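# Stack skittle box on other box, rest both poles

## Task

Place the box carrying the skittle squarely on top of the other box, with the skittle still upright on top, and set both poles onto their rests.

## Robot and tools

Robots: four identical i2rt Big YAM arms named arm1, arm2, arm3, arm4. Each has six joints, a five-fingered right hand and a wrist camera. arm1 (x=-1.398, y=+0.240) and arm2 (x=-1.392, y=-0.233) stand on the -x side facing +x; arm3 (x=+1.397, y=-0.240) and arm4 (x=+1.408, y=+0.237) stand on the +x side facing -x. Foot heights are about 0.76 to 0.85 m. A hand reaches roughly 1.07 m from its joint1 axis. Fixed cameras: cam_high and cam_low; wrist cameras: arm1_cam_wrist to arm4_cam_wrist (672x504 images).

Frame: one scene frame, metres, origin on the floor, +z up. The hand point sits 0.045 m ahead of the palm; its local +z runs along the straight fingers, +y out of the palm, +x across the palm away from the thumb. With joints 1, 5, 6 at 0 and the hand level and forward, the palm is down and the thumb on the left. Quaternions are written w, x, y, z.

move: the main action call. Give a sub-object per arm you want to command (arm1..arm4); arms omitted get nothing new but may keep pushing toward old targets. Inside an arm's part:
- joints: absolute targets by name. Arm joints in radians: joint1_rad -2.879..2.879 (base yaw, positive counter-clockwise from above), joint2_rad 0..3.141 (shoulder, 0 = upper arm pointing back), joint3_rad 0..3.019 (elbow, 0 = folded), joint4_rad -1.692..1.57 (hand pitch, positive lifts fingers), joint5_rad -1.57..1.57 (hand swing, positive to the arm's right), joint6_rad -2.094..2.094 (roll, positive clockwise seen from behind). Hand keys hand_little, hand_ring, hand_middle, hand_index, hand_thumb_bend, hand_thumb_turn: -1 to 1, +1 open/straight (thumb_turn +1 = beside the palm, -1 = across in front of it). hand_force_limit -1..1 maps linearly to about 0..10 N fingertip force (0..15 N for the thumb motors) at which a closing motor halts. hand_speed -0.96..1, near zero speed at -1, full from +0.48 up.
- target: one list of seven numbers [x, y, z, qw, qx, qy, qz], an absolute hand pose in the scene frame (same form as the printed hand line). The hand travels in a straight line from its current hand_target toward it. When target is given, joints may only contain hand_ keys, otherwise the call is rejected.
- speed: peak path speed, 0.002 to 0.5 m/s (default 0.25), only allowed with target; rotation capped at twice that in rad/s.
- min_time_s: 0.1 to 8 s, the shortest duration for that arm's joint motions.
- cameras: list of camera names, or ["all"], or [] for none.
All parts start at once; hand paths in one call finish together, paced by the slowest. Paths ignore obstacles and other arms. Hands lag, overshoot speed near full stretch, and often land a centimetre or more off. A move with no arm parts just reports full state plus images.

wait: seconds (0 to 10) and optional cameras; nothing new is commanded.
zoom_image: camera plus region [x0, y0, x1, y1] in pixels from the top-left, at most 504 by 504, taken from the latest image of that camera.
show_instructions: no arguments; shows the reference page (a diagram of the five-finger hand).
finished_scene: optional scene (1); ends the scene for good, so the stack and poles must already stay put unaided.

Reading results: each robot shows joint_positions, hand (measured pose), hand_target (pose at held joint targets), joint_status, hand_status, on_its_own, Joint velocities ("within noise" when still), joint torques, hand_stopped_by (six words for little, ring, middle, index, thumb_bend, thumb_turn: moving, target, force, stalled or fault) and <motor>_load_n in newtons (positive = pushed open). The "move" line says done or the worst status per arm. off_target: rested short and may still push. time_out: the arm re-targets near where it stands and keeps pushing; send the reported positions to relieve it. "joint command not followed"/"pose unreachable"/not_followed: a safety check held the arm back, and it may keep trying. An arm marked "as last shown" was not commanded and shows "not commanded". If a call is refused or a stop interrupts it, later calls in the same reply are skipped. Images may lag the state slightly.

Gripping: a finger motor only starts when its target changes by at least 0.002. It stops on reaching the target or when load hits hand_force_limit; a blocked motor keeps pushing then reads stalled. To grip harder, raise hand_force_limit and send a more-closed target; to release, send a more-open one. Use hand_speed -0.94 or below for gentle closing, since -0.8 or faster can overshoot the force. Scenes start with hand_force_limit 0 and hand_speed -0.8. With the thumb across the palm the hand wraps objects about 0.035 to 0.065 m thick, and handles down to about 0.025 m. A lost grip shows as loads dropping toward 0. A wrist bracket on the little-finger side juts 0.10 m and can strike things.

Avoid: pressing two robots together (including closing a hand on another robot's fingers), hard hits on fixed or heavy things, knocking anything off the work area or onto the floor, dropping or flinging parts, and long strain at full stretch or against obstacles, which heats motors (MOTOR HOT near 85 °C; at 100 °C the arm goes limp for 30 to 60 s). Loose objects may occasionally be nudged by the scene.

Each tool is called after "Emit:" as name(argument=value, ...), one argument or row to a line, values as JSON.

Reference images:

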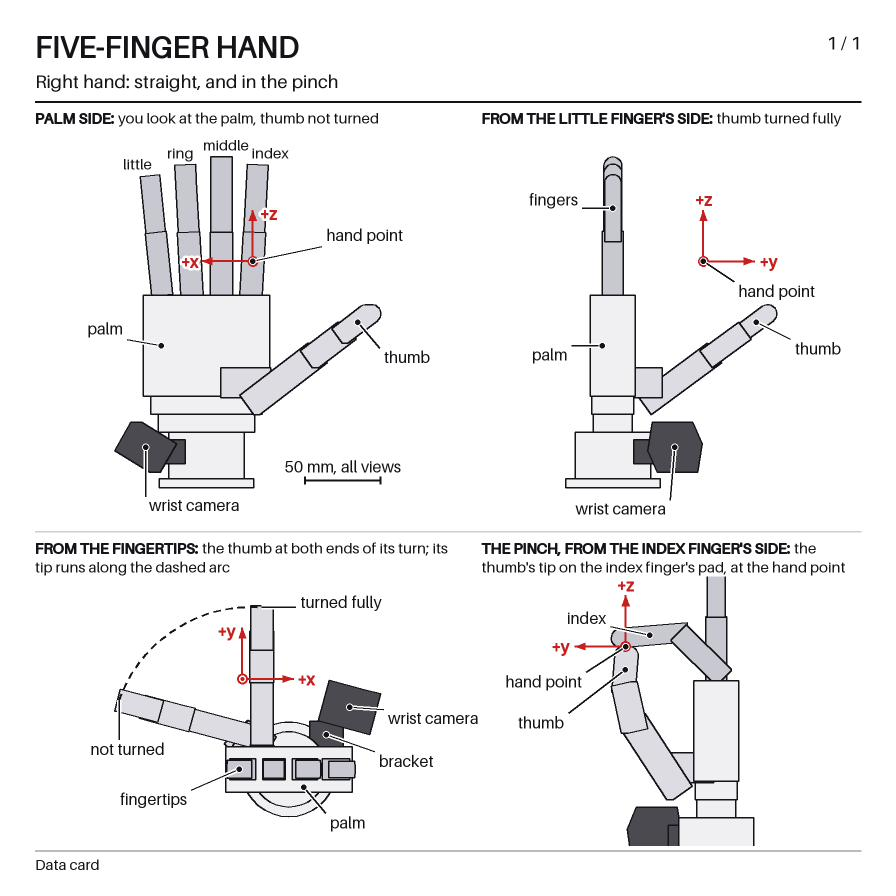

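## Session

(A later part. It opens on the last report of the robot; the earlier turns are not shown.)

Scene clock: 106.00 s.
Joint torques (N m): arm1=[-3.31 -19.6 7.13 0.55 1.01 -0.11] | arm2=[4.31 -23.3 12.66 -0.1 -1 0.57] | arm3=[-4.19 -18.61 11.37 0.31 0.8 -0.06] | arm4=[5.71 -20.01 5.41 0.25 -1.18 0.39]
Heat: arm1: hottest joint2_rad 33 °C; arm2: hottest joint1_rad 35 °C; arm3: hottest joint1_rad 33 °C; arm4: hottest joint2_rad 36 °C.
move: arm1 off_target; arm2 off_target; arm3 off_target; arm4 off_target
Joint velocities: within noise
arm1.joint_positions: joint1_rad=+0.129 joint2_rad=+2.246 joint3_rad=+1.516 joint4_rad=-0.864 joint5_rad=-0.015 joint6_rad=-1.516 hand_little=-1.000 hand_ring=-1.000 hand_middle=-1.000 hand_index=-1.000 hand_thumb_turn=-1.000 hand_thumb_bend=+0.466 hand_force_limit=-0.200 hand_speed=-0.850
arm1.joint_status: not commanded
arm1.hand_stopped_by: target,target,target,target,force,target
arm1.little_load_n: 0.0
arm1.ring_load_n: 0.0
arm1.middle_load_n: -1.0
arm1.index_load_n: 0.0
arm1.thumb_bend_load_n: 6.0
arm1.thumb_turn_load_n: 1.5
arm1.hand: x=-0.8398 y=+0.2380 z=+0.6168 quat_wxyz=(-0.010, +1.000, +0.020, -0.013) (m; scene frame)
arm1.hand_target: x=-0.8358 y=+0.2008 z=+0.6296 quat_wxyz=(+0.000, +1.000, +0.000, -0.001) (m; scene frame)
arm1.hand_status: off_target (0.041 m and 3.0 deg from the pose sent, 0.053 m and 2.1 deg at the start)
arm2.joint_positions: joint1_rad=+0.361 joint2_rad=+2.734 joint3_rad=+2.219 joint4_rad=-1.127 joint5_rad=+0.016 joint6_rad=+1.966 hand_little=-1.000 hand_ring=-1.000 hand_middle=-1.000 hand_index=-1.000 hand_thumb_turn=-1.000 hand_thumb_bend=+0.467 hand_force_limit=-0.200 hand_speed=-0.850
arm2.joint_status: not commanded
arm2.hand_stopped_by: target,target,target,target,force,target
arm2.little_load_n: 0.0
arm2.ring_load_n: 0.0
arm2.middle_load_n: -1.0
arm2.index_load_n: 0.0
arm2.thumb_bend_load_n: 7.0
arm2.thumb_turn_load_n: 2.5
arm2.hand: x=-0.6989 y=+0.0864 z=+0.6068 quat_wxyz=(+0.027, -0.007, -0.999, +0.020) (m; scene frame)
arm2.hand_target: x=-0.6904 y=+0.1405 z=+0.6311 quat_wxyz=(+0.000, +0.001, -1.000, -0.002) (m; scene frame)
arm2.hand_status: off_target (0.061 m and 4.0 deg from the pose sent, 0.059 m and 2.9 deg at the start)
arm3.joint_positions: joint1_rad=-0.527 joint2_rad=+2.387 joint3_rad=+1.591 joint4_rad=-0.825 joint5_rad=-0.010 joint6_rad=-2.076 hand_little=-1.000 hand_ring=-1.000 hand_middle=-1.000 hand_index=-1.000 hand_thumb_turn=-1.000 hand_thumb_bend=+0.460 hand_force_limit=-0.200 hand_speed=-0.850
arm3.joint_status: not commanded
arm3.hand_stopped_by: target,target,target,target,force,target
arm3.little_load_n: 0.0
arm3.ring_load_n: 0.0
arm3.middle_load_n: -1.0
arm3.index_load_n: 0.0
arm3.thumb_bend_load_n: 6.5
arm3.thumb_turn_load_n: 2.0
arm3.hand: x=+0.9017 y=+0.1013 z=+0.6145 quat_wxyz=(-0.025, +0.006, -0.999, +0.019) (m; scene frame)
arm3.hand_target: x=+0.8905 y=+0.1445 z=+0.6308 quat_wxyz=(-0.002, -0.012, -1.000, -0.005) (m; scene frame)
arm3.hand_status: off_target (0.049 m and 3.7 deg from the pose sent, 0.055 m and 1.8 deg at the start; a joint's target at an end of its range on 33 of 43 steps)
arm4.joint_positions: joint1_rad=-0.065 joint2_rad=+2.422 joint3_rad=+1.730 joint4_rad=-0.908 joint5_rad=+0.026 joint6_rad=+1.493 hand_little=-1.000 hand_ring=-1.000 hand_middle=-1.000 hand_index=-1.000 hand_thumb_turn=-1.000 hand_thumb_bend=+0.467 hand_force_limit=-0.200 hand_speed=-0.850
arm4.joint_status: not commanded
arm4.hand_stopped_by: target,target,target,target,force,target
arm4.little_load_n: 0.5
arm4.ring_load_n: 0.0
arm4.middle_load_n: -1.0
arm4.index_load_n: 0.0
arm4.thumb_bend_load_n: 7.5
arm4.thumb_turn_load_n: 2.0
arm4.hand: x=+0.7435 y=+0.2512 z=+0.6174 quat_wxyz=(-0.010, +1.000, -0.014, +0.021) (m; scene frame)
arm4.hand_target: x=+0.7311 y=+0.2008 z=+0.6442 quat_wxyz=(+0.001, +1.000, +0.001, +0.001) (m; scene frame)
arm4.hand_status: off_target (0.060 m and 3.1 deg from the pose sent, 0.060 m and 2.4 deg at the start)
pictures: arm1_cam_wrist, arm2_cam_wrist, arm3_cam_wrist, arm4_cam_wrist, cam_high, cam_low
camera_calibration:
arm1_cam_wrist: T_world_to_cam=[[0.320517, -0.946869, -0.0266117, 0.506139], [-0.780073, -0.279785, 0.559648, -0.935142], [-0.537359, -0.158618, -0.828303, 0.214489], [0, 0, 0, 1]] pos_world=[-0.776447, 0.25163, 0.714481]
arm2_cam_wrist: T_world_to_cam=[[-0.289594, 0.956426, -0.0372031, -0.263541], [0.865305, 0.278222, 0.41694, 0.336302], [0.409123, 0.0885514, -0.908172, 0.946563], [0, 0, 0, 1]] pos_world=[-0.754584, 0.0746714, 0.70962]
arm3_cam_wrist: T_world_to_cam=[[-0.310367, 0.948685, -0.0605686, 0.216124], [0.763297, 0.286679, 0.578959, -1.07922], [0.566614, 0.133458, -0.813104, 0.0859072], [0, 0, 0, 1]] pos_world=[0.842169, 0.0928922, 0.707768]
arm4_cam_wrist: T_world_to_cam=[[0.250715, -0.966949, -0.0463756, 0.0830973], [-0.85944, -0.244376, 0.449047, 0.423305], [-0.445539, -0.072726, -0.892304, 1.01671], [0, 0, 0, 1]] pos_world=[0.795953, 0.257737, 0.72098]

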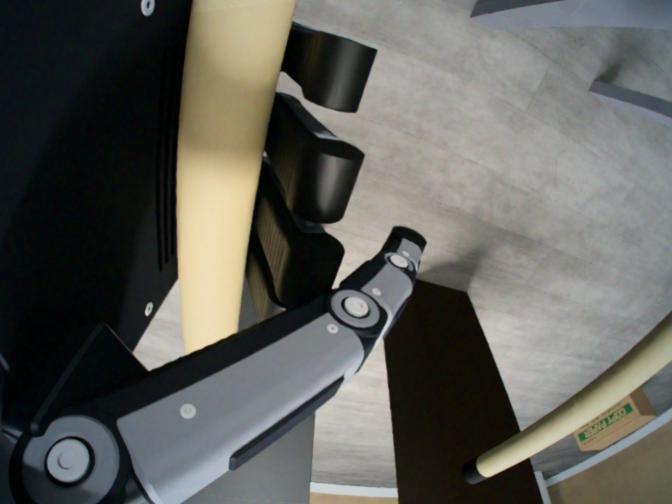

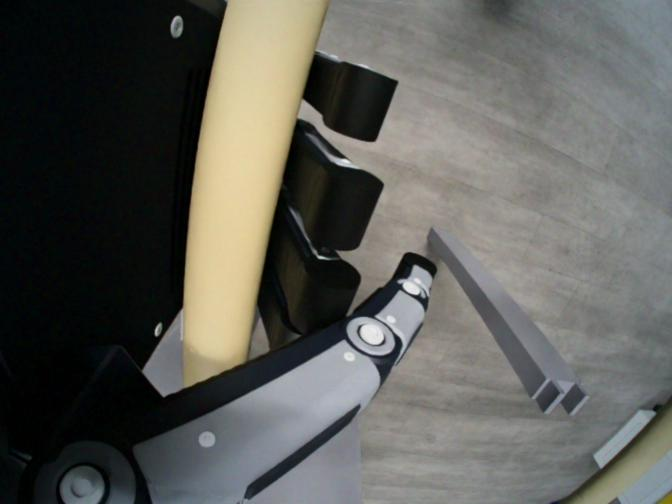

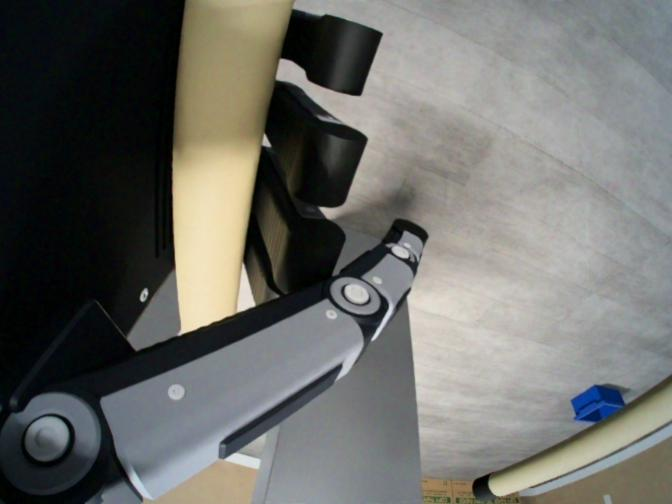

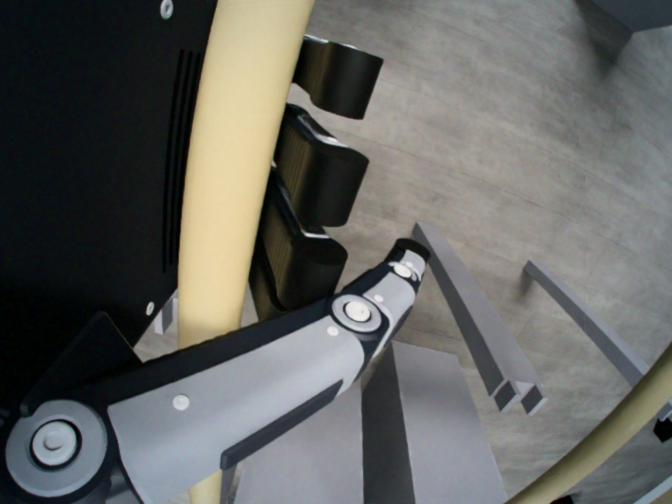

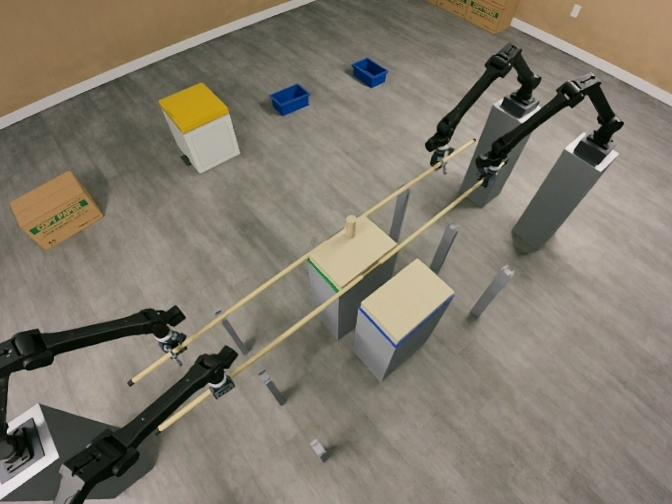

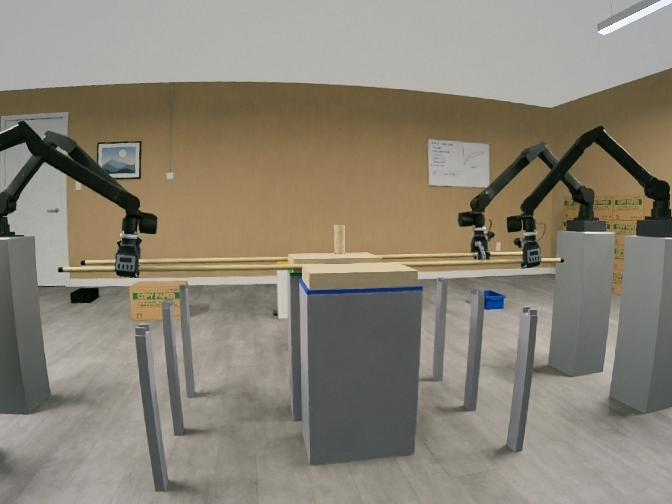

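Emit:
move(
  arm1={"target": [-0.8345, 0.150, 0.632, 0, 1, 0, 0], "speed": 0.04},
  arm2={"target": [-0.686, 0.174, 0.634, 0, 0, -1, 0], "speed": 0.04},
  arm3={"target": [0.888, 0.181, 0.633, 0, 0, -1, 0], "speed": 0.04},
  arm4={"target": [0.729, 0.165, 0.645, 0, 1, 0, 0], "speed": 0.04},
  cameras=["cam_high", "cam_low"],
)

Emit:
zoom_image(
  camera="cam_high",
  region=[300, 210, 400, 300],
)

Emit:
zoom_image(
  camera="cam_low",
  region=[270, 220, 400, 310],
)

Scene clock: 109.53 s.
Joint torques (N m): arm1=[-6.59 -19.6 7.32 0.42 1.98 -0.39] | arm2=[7.18 -23.24 13.83 0.38 -1.87 0.72] | arm3=[-6.53 -19.49 13.46 0.83 1.48 0.04] | arm4=[8.76 -19.6 5.35 0.14 -1.94 0.58]
Heat: arm1: hottest joint2_rad 33 °C; arm2: hottest joint1_rad 35 °C; arm3: hottest joint1_rad 33 °C; arm4: hottest joint2_rad 36 °C.
move: arm1 off_target; arm2 off_target; arm3 off_target; arm4 off_target
Joint velocities: within noise
arm1.joint_positions: joint1_rad=+0.092 joint2_rad=+2.238 joint3_rad=+1.507 joint4_rad=-0.862 joint5_rad=-0.039 joint6_rad=-1.571 hand_little=-1.000 hand_ring=-1.000 hand_middle=-1.000 hand_index=-1.000 hand_thumb_turn=-1.000 hand_thumb_bend=+0.466 hand_force_limit=-0.200 hand_speed=-0.850
arm1.joint_status: not commanded
arm1.hand_stopped_by: target,target,target,target,force,target
arm1.little_load_n: 0.0
arm1.ring_load_n: 0.0
arm1.middle_load_n: -1.0
arm1.index_load_n: 0.5
arm1.thumb_bend_load_n: 6.0
arm1.thumb_turn_load_n: 2.0
arm1.hand: x=-0.8390 y=+0.2205 z=+0.6175 quat_wxyz=(-0.022, +0.999, +0.029, -0.012) (m; scene frame)
arm1.hand_target: x=-0.8384 y=+0.1534 z=+0.6315 quat_wxyz=(+0.001, +1.000, -0.001, -0.002) (m; scene frame)
arm1.hand_status: off_target (0.072 m and 4.4 deg from the pose sent, 0.090 m and 3.0 deg at the start)
arm2.joint_positions: joint1_rad=+0.361 joint2_rad=+2.760 joint3_rad=+2.269 joint4_rad=-1.180 joint5_rad=+0.031 joint6_rad=+1.979 hand_little=-1.000 hand_ring=-1.000 hand_middle=-1.000 hand_index=-1.000 hand_thumb_turn=-1.000 hand_thumb_bend=+0.467 hand_force_limit=-0.200 hand_speed=-0.850
arm2.joint_status: not commanded
arm2.hand_stopped_by: target,target,target,target,force,target
arm2.little_load_n: 0.0
arm2.ring_load_n: 0.0
arm2.middle_load_n: -1.0
arm2.index_load_n: 0.0
arm2.thumb_bend_load_n: 7.0
arm2.thumb_turn_load_n: 2.5
arm2.hand: x=-0.6983 y=+0.0828 z=+0.6039 quat_wxyz=(+0.038, -0.013, -0.999, +0.033) (m; scene frame)
arm2.hand_target: x=-0.6958 y=+0.1701 z=+0.6382 quat_wxyz=(+0.001, +0.002, -1.000, -0.004) (m; scene frame)
arm2.hand_status: off_target (0.097 m and 5.9 deg from the pose sent, 0.093 m and 4.0 deg at the start)
arm3.joint_positions: joint1_rad=-0.535 joint2_rad=+2.418 joint3_rad=+1.640 joint4_rad=-0.882 joint5_rad=-0.010 joint6_rad=-2.085 hand_little=-1.000 hand_ring=-1.000 hand_middle=-1.000 hand_index=-1.000 hand_thumb_turn=-1.000 hand_thumb_bend=+0.460 hand_force_limit=-0.200 hand_speed=-0.850
arm3.joint_status: not commanded
arm3.hand_stopped_by: target,target,target,target,force,target
arm3.little_load_n: 0.0
arm3.ring_load_n: 0.0
arm3.middle_load_n: -0.5
arm3.index_load_n: 3.5
arm3.thumb_bend_load_n: 6.5
arm3.thumb_turn_load_n: 2.0
arm3.hand: x=+0.9036 y=+0.1057 z=+0.6100 quat_wxyz=(-0.042, +0.006, -0.999, +0.029) (m; scene frame)
arm3.hand_target: x=+0.8943 y=+0.1774 z=+0.6373 quat_wxyz=(-0.006, -0.033, -0.999, -0.012) (m; scene frame)
arm3.hand_status: off_target (0.080 m and 5.9 deg from the pose sent, 0.083 m and 3.7 deg at the start; a joint's target at an end of its range on 55 of 55 steps)
arm4.joint_positions: joint1_rad=-0.052 joint2_rad=+2.414 joint3_rad=+1.721 joint4_rad=-0.902 joint5_rad=+0.044 joint6_rad=+1.522 hand_little=-1.000 hand_ring=-1.000 hand_middle=-1.000 hand_index=-1.000 hand_thumb_turn=-1.000 hand_thumb_bend=+0.467 hand_force_limit=-0.200 hand_speed=-0.850
arm4.joint_status: not commanded
arm4.hand_stopped_by: target,target,target,target,force,target
arm4.little_load_n: 1.0
arm4.ring_load_n: 0.0
arm4.middle_load_n: -0.5
arm4.index_load_n: 0.0
arm4.thumb_bend_load_n: 7.5
arm4.thumb_turn_load_n: 2.0
arm4.hand: x=+0.7427 y=+0.2471 z=+0.6185 quat_wxyz=(-0.020, +0.999, -0.022, +0.019) (m; scene frame)
arm4.hand_target: x=+0.7339 y=+0.1679 z=+0.6438 quat_wxyz=(+0.002, +1.000, +0.001, +0.002) (m; scene frame)
arm4.hand_status: off_target (0.087 m and 4.1 deg from the pose sent, 0.092 m and 3.2 deg at the start)
pictures: cam_high, cam_low

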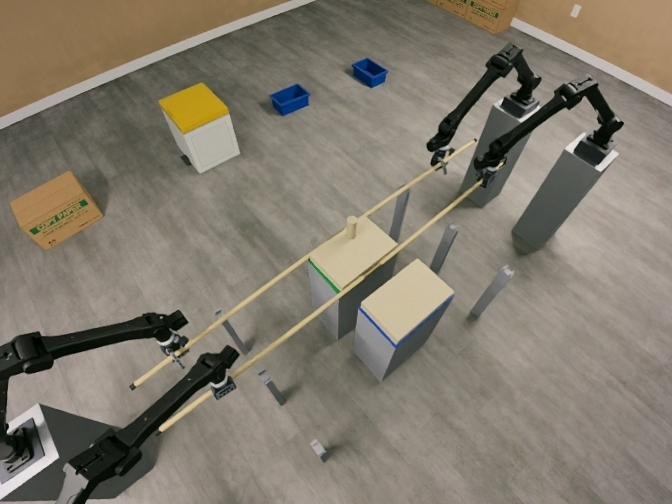

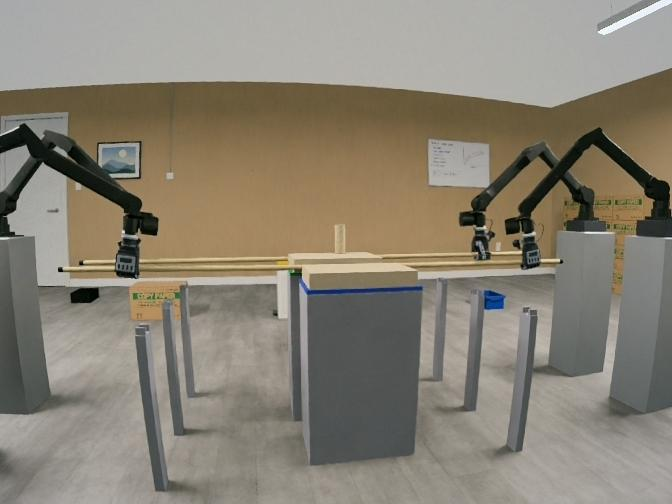

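Scaled by 5.040.

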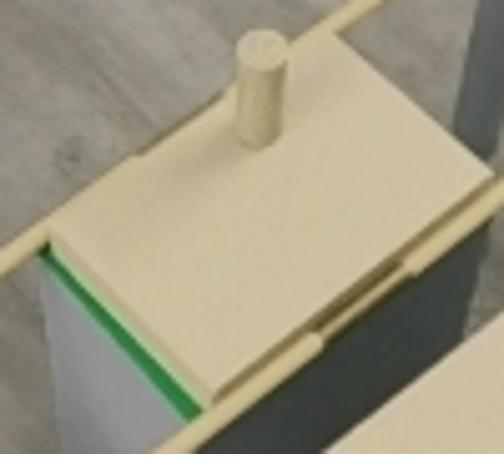

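Scaled by 3.877.

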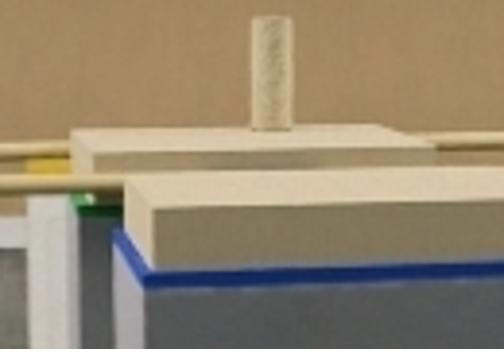

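Emit:
move(
  arm1={"target": [-0.8345, 0.187, 0.632, 0, 1, 0, 0], "speed": 0.04},
  arm2={"target": [-0.686, 0.192, 0.640, 0, 0, -1, 0], "speed": 0.04},
  arm3={"target": [0.888, 0.161, 0.638, 0, 0, -1, 0], "speed": 0.04},
  arm4={"target": [0.729, 0.158, 0.645, 0, 1, 0, 0], "speed": 0.04},
  cameras=["cam_high", "cam_low"],
)

Emit:
zoom_image(
  camera="cam_high",
  region=[300, 210, 400, 300],
)

Emit:
zoom_image(
  camera="cam_low",
  region=[270, 220, 400, 310],
)

Scene clock: 114.67 s.
Joint torques (N m): arm1=[-3.08 -19.08 8.1 0.35 1.91 0.03] | arm2=[7.06 -25.11 13.85 0.35 -1.82 0.72] | arm3=[-4.89 -21.3 10.02 1.35 1.41 0.05] | arm4=[8.88 -19.37 5.7 0.03 -2.04 0.6]
Heat: arm1: hottest joint2_rad 33 °C; arm2: hottest joint1_rad 35 °C; arm3: hottest joint1_rad 33 °C; arm4: hottest joint2_rad 37 °C.
move: arm1 off_target; arm2 off_target; arm3 off_target; arm4 off_target
Joint velocities: within noise
arm1.joint_positions: joint1_rad=+0.104 joint2_rad=+2.234 joint3_rad=+1.504 joint4_rad=-0.862 joint5_rad=-0.038 joint6_rad=-1.550 hand_little=-1.000 hand_ring=-1.000 hand_middle=-1.000 hand_index=-1.000 hand_thumb_turn=-1.000 hand_thumb_bend=+0.466 hand_force_limit=-0.200 hand_speed=-0.850
arm1.joint_status: not commanded
arm1.hand_stopped_by: target,target,target,target,force,target
arm1.little_load_n: 0.0
arm1.ring_load_n: 0.0
arm1.middle_load_n: -0.5
arm1.index_load_n: 0.5
arm1.thumb_bend_load_n: 6.0
arm1.thumb_turn_load_n: 1.5
arm1.hand: x=-0.8408 y=+0.2277 z=+0.6188 quat_wxyz=(-0.022, +0.999, +0.024, -0.012) (m; scene frame)
arm1.hand_target: x=-0.8360 y=+0.1880 z=+0.6318 quat_wxyz=(+0.000, +1.000, +0.000, -0.001) (m; scene frame)
arm1.hand_status: off_target (0.043 m and 4.0 deg from the pose sent, 0.037 m and 4.4 deg at the start)
arm2.joint_positions: joint1_rad=+0.365 joint2_rad=+2.761 joint3_rad=+2.272 joint4_rad=-1.183 joint5_rad=+0.031 joint6_rad=+1.988 hand_little=-1.000 hand_ring=-1.000 hand_middle=-1.000 hand_index=-1.000 hand_thumb_turn=-1.000 hand_thumb_bend=+0.467 hand_force_limit=-0.200 hand_speed=-0.850
arm2.joint_status: not commanded
arm2.hand_stopped_by: target,target,target,target,force,target
arm2.little_load_n: 0.0
arm2.ring_load_n: 0.5
arm2.middle_load_n: -1.0
arm2.index_load_n: 0.0
arm2.thumb_bend_load_n: 7.0
arm2.thumb_turn_load_n: 2.5
arm2.hand: x=-0.6991 y=+0.0855 z=+0.6041 quat_wxyz=(+0.038, -0.016, -0.999, +0.033) (m; scene frame)
arm2.hand_target: x=-0.6978 y=+0.1755 z=+0.6400 quat_wxyz=(+0.001, +0.002, -1.000, -0.004) (m; scene frame)
arm2.hand_status: off_target (0.113 m and 6.1 deg from the pose sent, 0.116 m and 6.0 deg at the start; pose on its path clipped on 35 of 43 steps)
arm3.joint_positions: joint1_rad=-0.533 joint2_rad=+2.418 joint3_rad=+1.640 joint4_rad=-0.882 joint5_rad=-0.018 joint6_rad=-2.085 hand_little=-1.000 hand_ring=-1.000 hand_middle=-1.000 hand_index=-1.000 hand_thumb_turn=-1.000 hand_thumb_bend=+0.460 hand_force_limit=-0.200 hand_speed=-0.850
arm3.joint_status: not commanded
arm3.hand_stopped_by: target,target,target,target,force,target
arm3.little_load_n: 0.0
arm3.ring_load_n: 0.0
arm3.middle_load_n: -1.0
arm3.index_load_n: 1.5
arm3.thumb_bend_load_n: 6.5
arm3.thumb_turn_load_n: 2.5
arm3.hand: x=+0.9021 y=+0.1032 z=+0.6095 quat_wxyz=(-0.040, +0.007, -0.999, +0.032) (m; scene frame)
arm3.hand_target: x=+0.8915 y=+0.1589 z=+0.6404 quat_wxyz=(-0.005, -0.021, -1.000, -0.008) (m; scene frame)
arm3.hand_status: off_target (0.066 m and 6.0 deg from the pose sent, 0.064 m and 5.9 deg at the start; a joint's target at an end of its range on 42 of 43 steps)
arm4.joint_positions: joint1_rad=-0.045 joint2_rad=+2.408 joint3_rad=+1.714 joint4_rad=-0.897 joint5_rad=+0.046 joint6_rad=+1.531 hand_little=-1.000 hand_ring=-1.000 hand_middle=-1.000 hand_index=-1.000 hand_thumb_turn=-1.000 hand_thumb_bend=+0.467 hand_force_limit=-0.200 hand_speed=-0.850
arm4.joint_status: not commanded
arm4.hand_stopped_by: target,target,target,target,force,target
arm4.little_load_n: 1.0
arm4.ring_load_n: 0.0
arm4.middle_load_n: -0.5
arm4.index_load_n: 0.0
arm4.thumb_bend_load_n: 7.5
arm4.thumb_turn_load_n: 2.0
arm4.hand: x=+0.7425 y=+0.2427 z=+0.6201 quat_wxyz=(-0.021, +0.999, -0.023, +0.017) (m; scene frame)
arm4.hand_target: x=+0.7344 y=+0.1611 z=+0.6439 quat_wxyz=(+0.002, +1.000, +0.001, +0.002) (m; scene frame)
arm4.hand_status: off_target (0.089 m and 4.1 deg from the pose sent, 0.094 m and 4.1 deg at the start)
pictures: cam_high, cam_low

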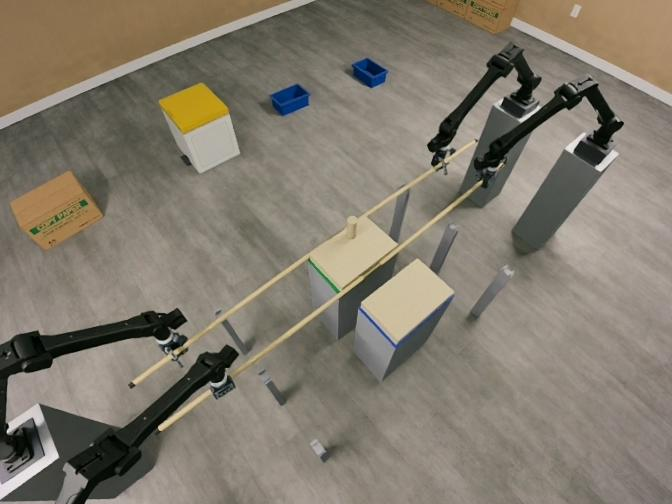

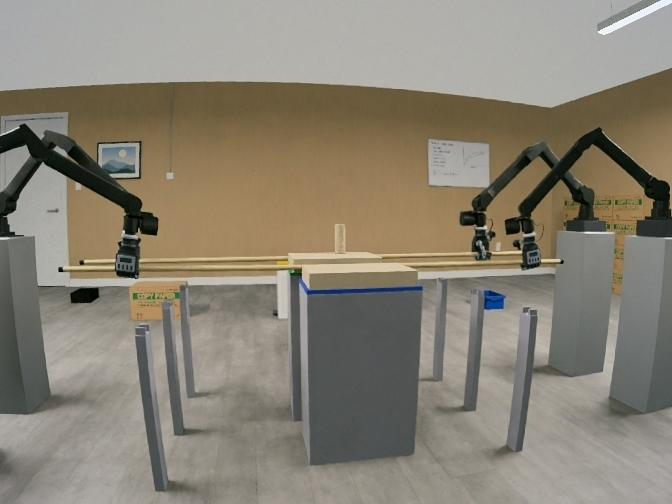

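Scaled by 5.040.

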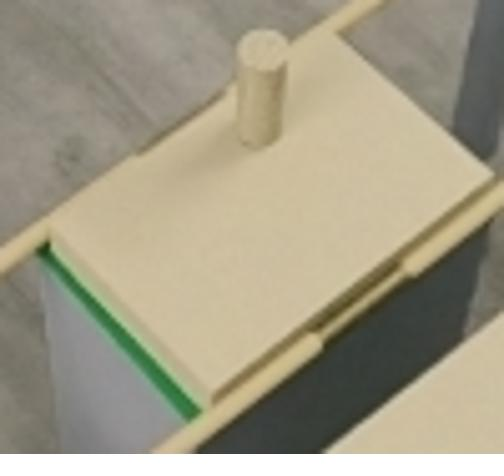

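Scaled by 3.877.

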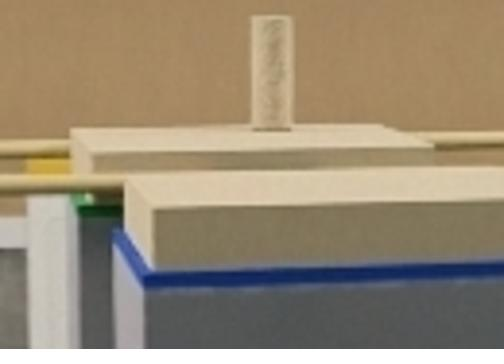

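Emit:
move(
  arm1={"target": [-0.8345, 0.187, 0.672, 0, 1, 0, 0], "speed": 0.04},
  arm2={"target": [-0.686, 0.185, 0.690, 0, 0, -1, 0], "speed": 0.04},
  arm3={"target": [0.888, 0.161, 0.688, 0, 0, -1, 0], "speed": 0.04},
  arm4={"target": [0.729, 0.158, 0.685, 0, 1, 0, 0], "speed": 0.04},
  cameras=["cam_high", "cam_low"],
)

Emit:
zoom_image(
  camera="cam_high",
  region=[300, 200, 400, 300],
)

Emit:
zoom_image(
  camera="cam_low",
  region=[270, 210, 400, 310],
)

Scene clock: 117.50 s.
Joint torques (N m): arm1=[-3.08 -18.43 9.37 -0.1 1.65 -0.04] | arm2=[5.54 -29.45 10.55 -0.17 -1.73 0.58] | arm3=[-5.07 -25 9.33 0.23 1.67 0.06] | arm4=[8.41 -18.73 6.41 -0.06 -1.96 0.58]
Heat: arm1: hottest joint2_rad 33 °C; arm2: hottest joint1_rad 35 °C; arm3: hottest joint1_rad 33 °C; arm4: hottest joint2_rad 37 °C.
move: arm1 off_target; arm2 off_target; arm3 off_target; arm4 off_target
Joint velocities: within noise
arm1.joint_positions: joint1_rad=+0.106 joint2_rad=+2.165 joint3_rad=+1.504 joint4_rad=-0.922 joint5_rad=-0.032 joint6_rad=-1.544 hand_little=-1.000 hand_ring=-1.000 hand_middle=-1.000 hand_index=-1.000 hand_thumb_turn=-1.000 hand_thumb_bend=+0.466 hand_force_limit=-0.200 hand_speed=-0.850
arm1.joint_status: not commanded
arm1.hand_stopped_by: target,target,target,target,force,target
arm1.little_load_n: 0.0
arm1.ring_load_n: 0.0
arm1.middle_load_n: -1.0
arm1.index_load_n: 0.5
arm1.thumb_bend_load_n: 6.0
arm1.thumb_turn_load_n: 1.5
arm1.hand: x=-0.8402 y=+0.2273 z=+0.6584 quat_wxyz=(-0.019, +1.000, +0.022, -0.007) (m; scene frame)
arm1.hand_target: x=-0.8360 y=+0.1880 z=+0.6718 quat_wxyz=(+0.000, +1.000, +0.000, -0.001) (m; scene frame)
arm1.hand_status: off_target (0.043 m and 3.5 deg from the pose sent, 0.067 m and 4.0 deg at the start)
arm2.joint_positions: joint1_rad=+0.365 joint2_rad=+2.749 joint3_rad=+2.273 joint4_rad=-1.200 joint5_rad=+0.030 joint6_rad=+1.989 hand_little=-1.000 hand_ring=-1.000 hand_middle=-1.000 hand_index=-1.000 hand_thumb_turn=-1.000 hand_thumb_bend=+0.467 hand_force_limit=-0.200 hand_speed=-0.850
arm2.joint_status: not commanded
arm2.hand_stopped_by: target,target,target,target,force,target
arm2.little_load_n: 1.0
arm2.ring_load_n: 0.0
arm2.middle_load_n: -1.0
arm2.index_load_n: 0.0
arm2.thumb_bend_load_n: 7.0
arm2.thumb_turn_load_n: 2.5
arm2.hand: x=-0.6989 y=+0.0857 z=+0.6126 quat_wxyz=(+0.040, -0.016, -0.998, +0.034) (m; scene frame)
arm2.hand_target: x=-0.6946 y=+0.1616 z=+0.6741 quat_wxyz=(+0.002, +0.002, -1.000, -0.002) (m; scene frame)
arm2.hand_status: off_target (0.127 m and 6.3 deg from the pose sent, 0.132 m and 6.1 deg at the start; pose on its path clipped on 52 of 56 steps)
arm3.joint_positions: joint1_rad=-0.531 joint2_rad=+2.383 joint3_rad=+1.638 joint4_rad=-0.930 joint5_rad=-0.024 joint6_rad=-2.085 hand_little=-1.000 hand_ring=-1.000 hand_middle=-1.000 hand_index=-1.000 hand_thumb_turn=-1.000 hand_thumb_bend=+0.460 hand_force_limit=-0.200 hand_speed=-0.850
arm3.joint_status: not commanded
arm3.hand_stopped_by: target,target,target,target,force,target
arm3.little_load_n: 0.0
arm3.ring_load_n: 0.0
arm3.middle_load_n: -1.0
arm3.index_load_n: 2.0
arm3.thumb_bend_load_n: 6.5
arm3.thumb_turn_load_n: 2.0
arm3.hand: x=+0.9031 y=+0.1001 z=+0.6297 quat_wxyz=(-0.046, +0.008, -0.998, +0.039) (m; scene frame)
arm3.hand_target: x=+0.8919 y=+0.1580 z=+0.6882 quat_wxyz=(-0.005, -0.020, -1.000, -0.008) (m; scene frame)
arm3.hand_status: off_target (0.086 m and 6.9 deg from the pose sent, 0.099 m and 6.0 deg at the start; a joint's target at an end of its range on 54 of 56 steps)
arm4.joint_positions: joint1_rad=-0.038 joint2_rad=+2.339 joint3_rad=+1.707 joint4_rad=-0.960 joint5_rad=+0.045 joint6_rad=+1.535 hand_little=-1.000 hand_ring=-1.000 hand_middle=-1.000 hand_index=-1.000 hand_thumb_turn=-1.000 hand_thumb_bend=+0.467 hand_force_limit=-0.200 hand_speed=-0.850
arm4.joint_status: not commanded
arm4.hand_stopped_by: target,target,target,target,force,target
arm4.little_load_n: 0.5
arm4.ring_load_n: 0.5
arm4.middle_load_n: -0.5
arm4.index_load_n: 0.0
arm4.thumb_bend_load_n: 8.0
arm4.thumb_turn_load_n: 1.5
arm4.hand: x=+0.7422 y=+0.2378 z=+0.6611 quat_wxyz=(-0.021, +0.999, -0.021, +0.017) (m; scene frame)
arm4.hand_target: x=+0.7339 y=+0.1608 z=+0.6843 quat_wxyz=(+0.001, +1.000, +0.001, +0.002) (m; scene frame)
arm4.hand_status: off_target (0.084 m and 4.0 deg from the pose sent, 0.107 m and 4.1 deg at the start)
pictures: cam_high, cam_low

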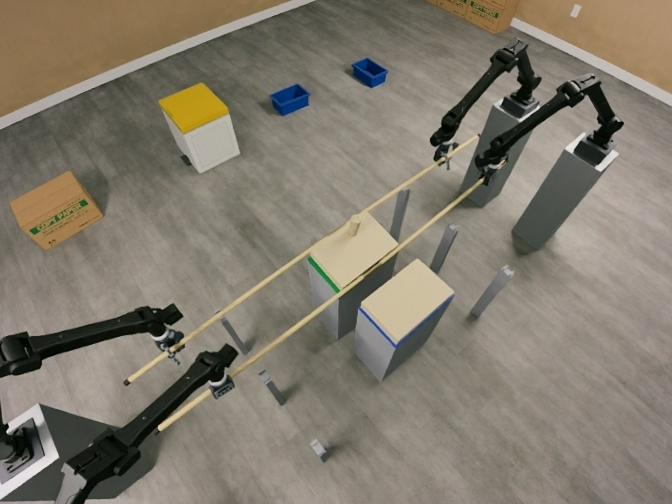

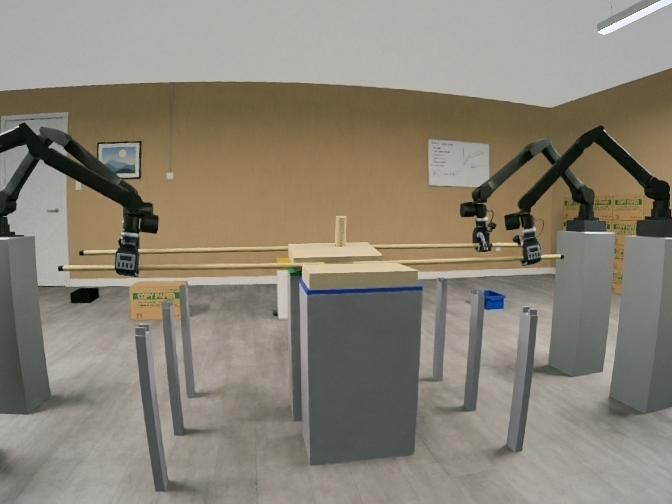

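Scaled by 5.040.

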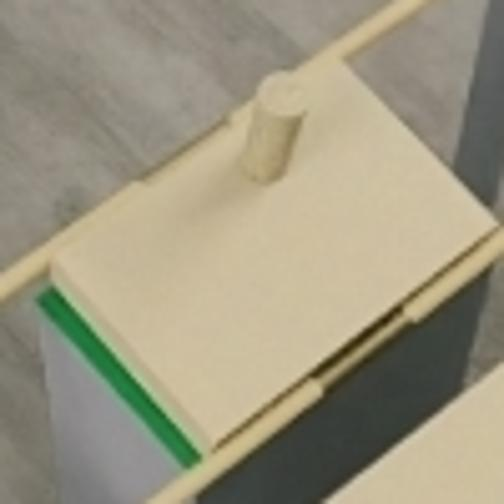

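Scaled by 3.877.

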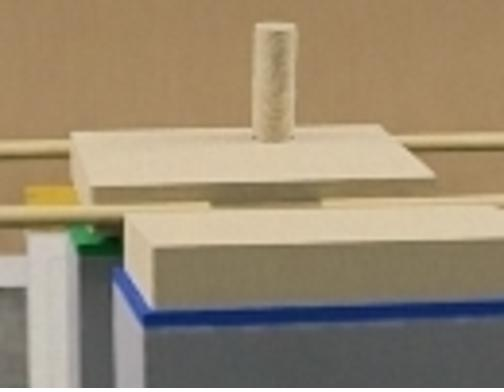

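Emit:
move(
  arm1={"target": [-0.8345, 0.187, 0.645, 0, 1, 0, 0], "speed": 0.03},
  arm2={"target": [-0.686, 0.165, 0.685, 0, 0, -1, 0], "speed": 0.03},
  arm3={"target": [0.888, 0.161, 0.680, 0, 0, -1, 0], "speed": 0.03},
  arm4={"target": [0.729, 0.158, 0.655, 0, 1, 0, 0], "speed": 0.03},
  cameras=["cam_high", "cam_low"],
)

Emit:
zoom_image(
  camera="cam_high",
  region=[300, 200, 400, 300],
)

Emit:
zoom_image(
  camera="cam_low",
  region=[270, 210, 400, 310],
)

Scene clock: 121.60 s.
Joint torques (N m): arm1=[-3.19 -16.21 8.5 1.01 1.64 -0.04] | arm2=[5.13 -29.16 11.17 -0.49 -1.87 0.51] | arm3=[-4.95 -23.59 10.07 0.75 1.78 0.05] | arm4=[8.23 -16.56 6.57 0.8 -1.95 0.59]
Heat: arm1: hottest joint2_rad 33 °C; arm2: hottest joint1_rad 35 °C; arm3: hottest joint1_rad 33 °C; arm4: hottest joint2_rad 37 °C.
move: arm1 off_target; arm2 off_target; arm3 off_target; arm4 off_target
Joint velocities: within noise
arm1.joint_positions: joint1_rad=+0.106 joint2_rad=+2.177 joint3_rad=+1.504 joint4_rad=-0.903 joint5_rad=-0.032 joint6_rad=-1.544 hand_little=-1.000 hand_ring=-1.000 hand_middle=-1.000 hand_index=-1.000 hand_thumb_turn=-1.000 hand_thumb_bend=+0.466 hand_force_limit=-0.200 hand_speed=-0.850
arm1.joint_status: not commanded
arm1.hand_stopped_by: target,target,target,target,force,target
arm1.little_load_n: 0.0
arm1.ring_load_n: 0.0
arm1.middle_load_n: -1.0
arm1.index_load_n: 0.0
arm1.thumb_bend_load_n: 6.0
arm1.thumb_turn_load_n: 2.0
arm1.hand: x=-0.8379 y=+0.2274 z=+0.6510 quat_wxyz=(-0.019, +1.000, +0.023, -0.004) (m; scene frame)
arm1.hand_target: x=-0.8365 y=+0.1881 z=+0.6456 quat_wxyz=(+0.000, +1.000, +0.000, -0.001) (m; scene frame)
arm1.hand_status: off_target (0.041 m and 3.4 deg from the pose sent, 0.043 m and 3.5 deg at the start)
arm2.joint_positions: joint1_rad=+0.365 joint2_rad=+2.733 joint3_rad=+2.266 joint4_rad=-1.212 joint5_rad=+0.034 joint6_rad=+1.989 hand_little=-1.000 hand_ring=-1.000 hand_middle=-1.000 hand_index=-1.000 hand_thumb_turn=-1.000 hand_thumb_bend=+0.467 hand_force_limit=-0.200 hand_speed=-0.850
arm2.joint_status: not commanded
arm2.hand_stopped_by: target,target,target,target,force,target
arm2.little_load_n: 0.5
arm2.ring_load_n: 0.0
arm2.middle_load_n: -1.0
arm2.index_load_n: 0.0
arm2.thumb_bend_load_n: 7.0
arm2.thumb_turn_load_n: 2.0
arm2.hand: x=-0.6991 y=+0.0848 z=+0.6218 quat_wxyz=(+0.041, -0.016, -0.998, +0.036) (m; scene frame)
arm2.hand_target: x=-0.6928 y=+0.1602 z=+0.6838 quat_wxyz=(+0.002, +0.002, -1.000, -0.002) (m; scene frame)
arm2.hand_status: off_target (0.103 m and 6.5 deg from the pose sent, 0.108 m and 6.3 deg at the start; pose on its path clipped on 29 of 49 steps)
arm3.joint_positions: joint1_rad=-0.531 joint2_rad=+2.375 joint3_rad=+1.630 joint4_rad=-0.930 joint5_rad=-0.028 joint6_rad=-2.085 hand_little=-1.000 hand_ring=-1.000 hand_middle=-1.000 hand_index=-1.000 hand_thumb_turn=-1.000 hand_thumb_bend=+0.460 hand_force_limit=-0.200 hand_speed=-0.850
arm3.joint_status: not commanded
arm3.hand_stopped_by: target,target,target,target,force,target
arm3.little_load_n: 0.0
arm3.ring_load_n: 0.0
arm3.middle_load_n: -1.0
arm3.index_load_n: 2.5
arm3.thumb_bend_load_n: 6.5
arm3.thumb_turn_load_n: 2.0
arm3.hand: x=+0.9040 y=+0.0985 z=+0.6322 quat_wxyz=(-0.044, +0.008, -0.998, +0.040) (m; scene frame)
arm3.hand_target: x=+0.8921 y=+0.1580 z=+0.6814 quat_wxyz=(-0.005, -0.020, -1.000, -0.008) (m; scene frame)
arm3.hand_status: off_target (0.080 m and 6.9 deg from the pose sent, 0.080 m and 6.9 deg at the start; a joint's target at an end of its range on 47 of 49 steps)
arm4.joint_positions: joint1_rad=-0.038 joint2_rad=+2.350 joint3_rad=+1.700 joint4_rad=-0.935 joint5_rad=+0.046 joint6_rad=+1.535 hand_little=-1.000 hand_ring=-1.000 hand_middle=-1.000 hand_index=-1.000 hand_thumb_turn=-1.000 hand_thumb_bend=+0.467 hand_force_limit=-0.200 hand_speed=-0.850
arm4.joint_status: not commanded
arm4.hand_stopped_by: target,target,target,target,force,target
arm4.little_load_n: 1.0
arm4.ring_load_n: 0.0
arm4.middle_load_n: -0.5
arm4.index_load_n: 0.5
arm4.thumb_bend_load_n: 7.5
arm4.thumb_turn_load_n: 1.5
arm4.hand: x=+0.7421 y=+0.2380 z=+0.6520 quat_wxyz=(-0.021, +0.999, -0.021, +0.014) (m; scene frame)
arm4.hand_target: x=+0.7351 y=+0.1608 z=+0.6561 quat_wxyz=(+0.001, +1.000, +0.001, +0.002) (m; scene frame)
arm4.hand_status: off_target (0.081 m and 3.8 deg from the pose sent, 0.081 m and 4.0 deg at the start)
pictures: cam_high, cam_low

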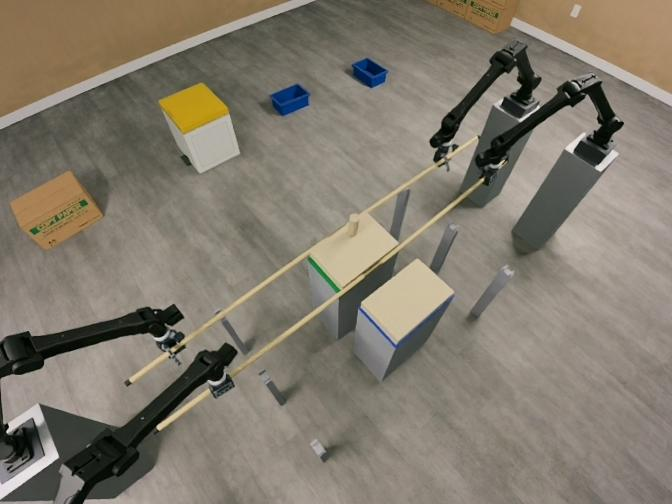

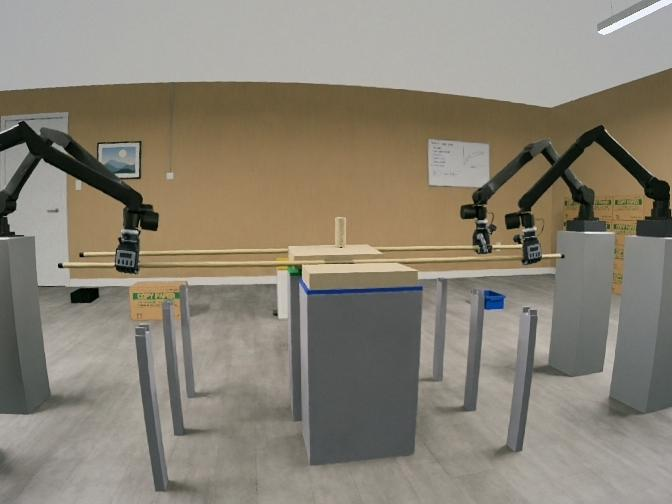

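Scaled by 5.040.

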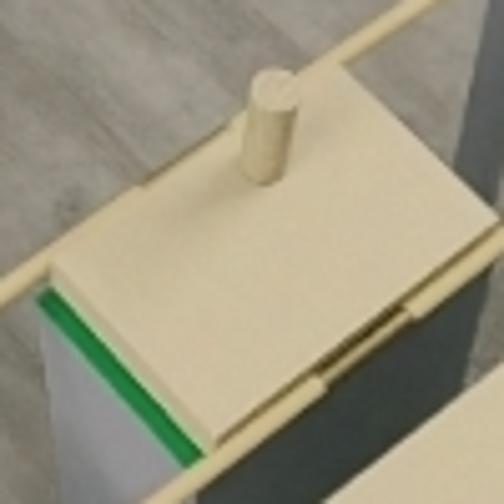

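Scaled by 3.877.

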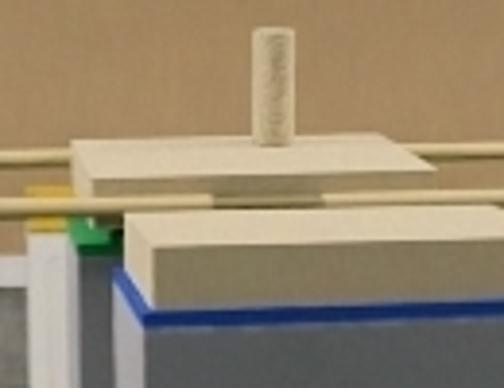

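Emit:
move(
  arm1={"target": [-0.8345, 0.187, 0.632, 0, 1, 0, 0], "speed": 0.03},
  arm2={"target": [-0.686, 0.155, 0.692, 0, 0, -1, 0], "speed": 0.03},
  arm3={"target": [0.888, 0.161, 0.685, 0, 0, -1, 0], "speed": 0.03},
  arm4={"target": [0.729, 0.158, 0.642, 0, 1, 0, 0], "speed": 0.03},
  cameras=["cam_high", "cam_low"],
)

Emit:
zoom_image(
  camera="cam_high",
  region=[300, 200, 400, 300],
)

Emit:
zoom_image(
  camera="cam_low",
  region=[270, 210, 400, 310],
)

Scene clock: 123.73 s.
Joint torques (N m): arm1=[-3.19 -16.62 8.25 0.72 1.63 -0.05] | arm2=[4.72 -28.45 10.35 0.06 -1.83 0.49] | arm3=[-5.13 -23.94 10.11 0.53 1.81 0.05] | arm4=[8.29 -16.5 6.93 0.46 -2.06 0.58]
Heat: arm1: hottest joint2_rad 33 °C; arm2: hottest joint1_rad 35 °C; arm3: hottest joint1_rad 33 °C; arm4: hottest joint2_rad 37 °C.
move: arm1 off_target; arm2 off_target; arm3 off_target; arm4 off_target
Joint velocities: within noise
arm1.joint_positions: joint1_rad=+0.106 joint2_rad=+2.203 joint3_rad=+1.504 joint4_rad=-0.872 joint5_rad=-0.032 joint6_rad=-1.544 hand_little=-1.000 hand_ring=-1.000 hand_middle=-1.000 hand_index=-1.000 hand_thumb_turn=-1.000 hand_thumb_bend=+0.466 hand_force_limit=-0.200 hand_speed=-0.850
arm1.joint_status: not commanded
arm1.hand_stopped_by: target,target,target,target,force,target
arm1.little_load_n: 0.0
arm1.ring_load_n: 0.0
arm1.middle_load_n: -0.5
arm1.index_load_n: 0.0
arm1.thumb_bend_load_n: 6.0
arm1.thumb_turn_load_n: 2.0
arm1.hand: x=-0.8357 y=+0.2279 z=+0.6360 quat_wxyz=(-0.019, +1.000, +0.023, -0.001) (m; scene frame)
arm1.hand_target: x=-0.8362 y=+0.1882 z=+0.6325 quat_wxyz=(+0.000, +1.000, +0.000, -0.001) (m; scene frame)
arm1.hand_status: off_target (0.041 m and 3.4 deg from the pose sent, 0.045 m and 3.4 deg at the start)
arm2.joint_positions: joint1_rad=+0.365 joint2_rad=+2.711 joint3_rad=+2.264 joint4_rad=-1.228 joint5_rad=+0.034 joint6_rad=+1.989 hand_little=-1.000 hand_ring=-1.000 hand_middle=-1.000 hand_index=-1.000 hand_thumb_turn=-1.000 hand_thumb_bend=+0.467 hand_force_limit=-0.200 hand_speed=-0.850
arm2.joint_status: not commanded
arm2.hand_stopped_by: target,target,target,target,force,target
arm2.little_load_n: 0.5
arm2.ring_load_n: 0.0
arm2.middle_load_n: -0.5
arm2.index_load_n: 0.0
arm2.thumb_bend_load_n: 7.5
arm2.thumb_turn_load_n: 2.0
arm2.hand: x=-0.6970 y=+0.0856 z=+0.6368 quat_wxyz=(+0.039, -0.016, -0.998, +0.035) (m; scene frame)
arm2.hand_target: x=-0.6911 y=+0.1529 z=+0.6927 quat_wxyz=(+0.002, +0.001, -1.000, -0.002) (m; scene frame)
arm2.hand_status: off_target (0.089 m and 6.3 deg from the pose sent, 0.100 m and 6.5 deg at the start)
arm3.joint_positions: joint1_rad=-0.531 joint2_rad=+2.375 joint3_rad=+1.628 joint4_rad=-0.933 joint5_rad=-0.028 joint6_rad=-2.085 hand_little=-1.000 hand_ring=-1.000 hand_middle=-1.000 hand_index=-1.000 hand_thumb_turn=-1.000 hand_thumb_bend=+0.460 hand_force_limit=-0.200 hand_speed=-0.850
arm3.joint_status: not commanded
arm3.hand_stopped_by: target,target,target,target,force,target
arm3.little_load_n: 0.0
arm3.ring_load_n: 0.0
arm3.middle_load_n: -1.0
arm3.index_load_n: 3.0
arm3.thumb_bend_load_n: 6.5
arm3.thumb_turn_load_n: 2.0
arm3.hand: x=+0.9055 y=+0.0975 z=+0.6319 quat_wxyz=(-0.046, +0.008, -0.998, +0.041) (m; scene frame)
arm3.hand_target: x=+0.8924 y=+0.1579 z=+0.6861 quat_wxyz=(-0.005, -0.020, -1.000, -0.008) (m; scene frame)
arm3.hand_status: off_target (0.085 m and 7.2 deg from the pose sent, 0.083 m and 6.9 deg at the start; a joint's target at an end of its range on 37 of 39 steps)
arm4.joint_positions: joint1_rad=-0.038 joint2_rad=+2.375 joint3_rad=+1.693 joint4_rad=-0.902 joint5_rad=+0.048 joint6_rad=+1.535 hand_little=-1.000 hand_ring=-1.000 hand_middle=-1.000 hand_index=-1.000 hand_thumb_turn=-1.000 hand_thumb_bend=+0.467 hand_force_limit=-0.200 hand_speed=-0.850
arm4.joint_status: not commanded
arm4.hand_stopped_by: target,target,target,target,force,target
arm4.little_load_n: 1.0
arm4.ring_load_n: 0.5
arm4.middle_load_n: -1.0
arm4.index_load_n: 0.5
arm4.thumb_bend_load_n: 7.5
arm4.thumb_turn_load_n: 1.5
arm4.hand: x=+0.7444 y=+0.2382 z=+0.6342 quat_wxyz=(-0.023, +0.999, -0.021, +0.014) (m; scene frame)
arm4.hand_target: x=+0.7350 y=+0.1606 z=+0.6429 quat_wxyz=(+0.001, +1.000, +0.001, +0.002) (m; scene frame)
arm4.hand_status: off_target (0.082 m and 3.9 deg from the pose sent, 0.082 m and 3.8 deg at the start)
pictures: cam_high, cam_low

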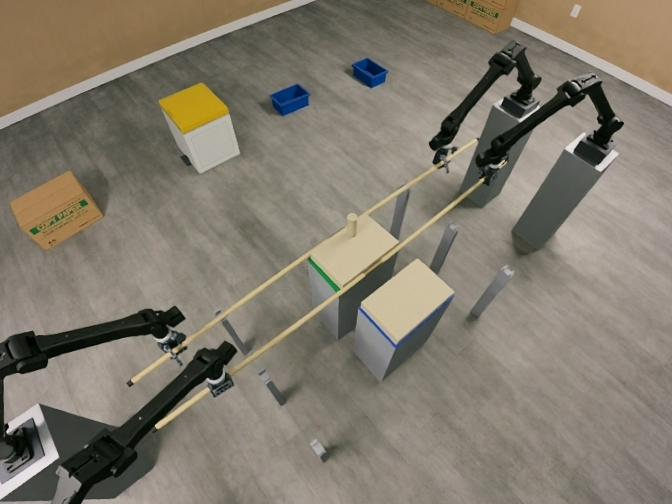

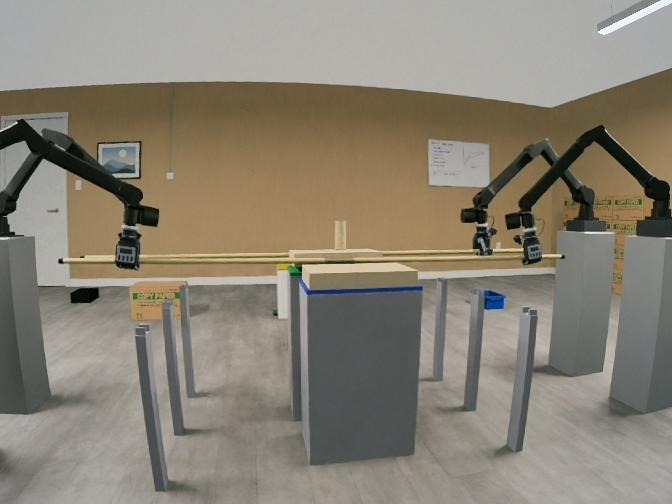

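Scaled by 5.040.

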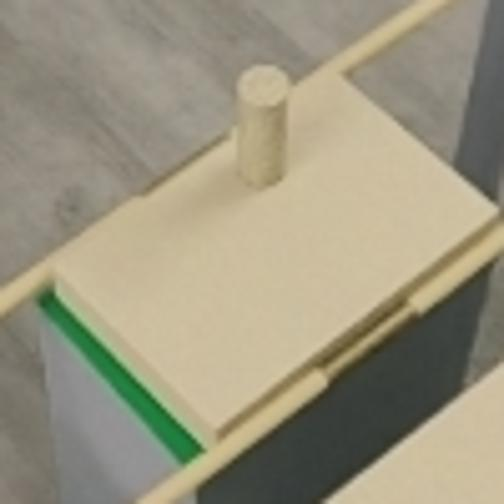

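Scaled by 3.877.

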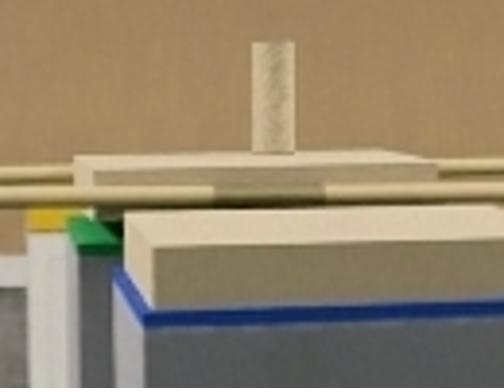

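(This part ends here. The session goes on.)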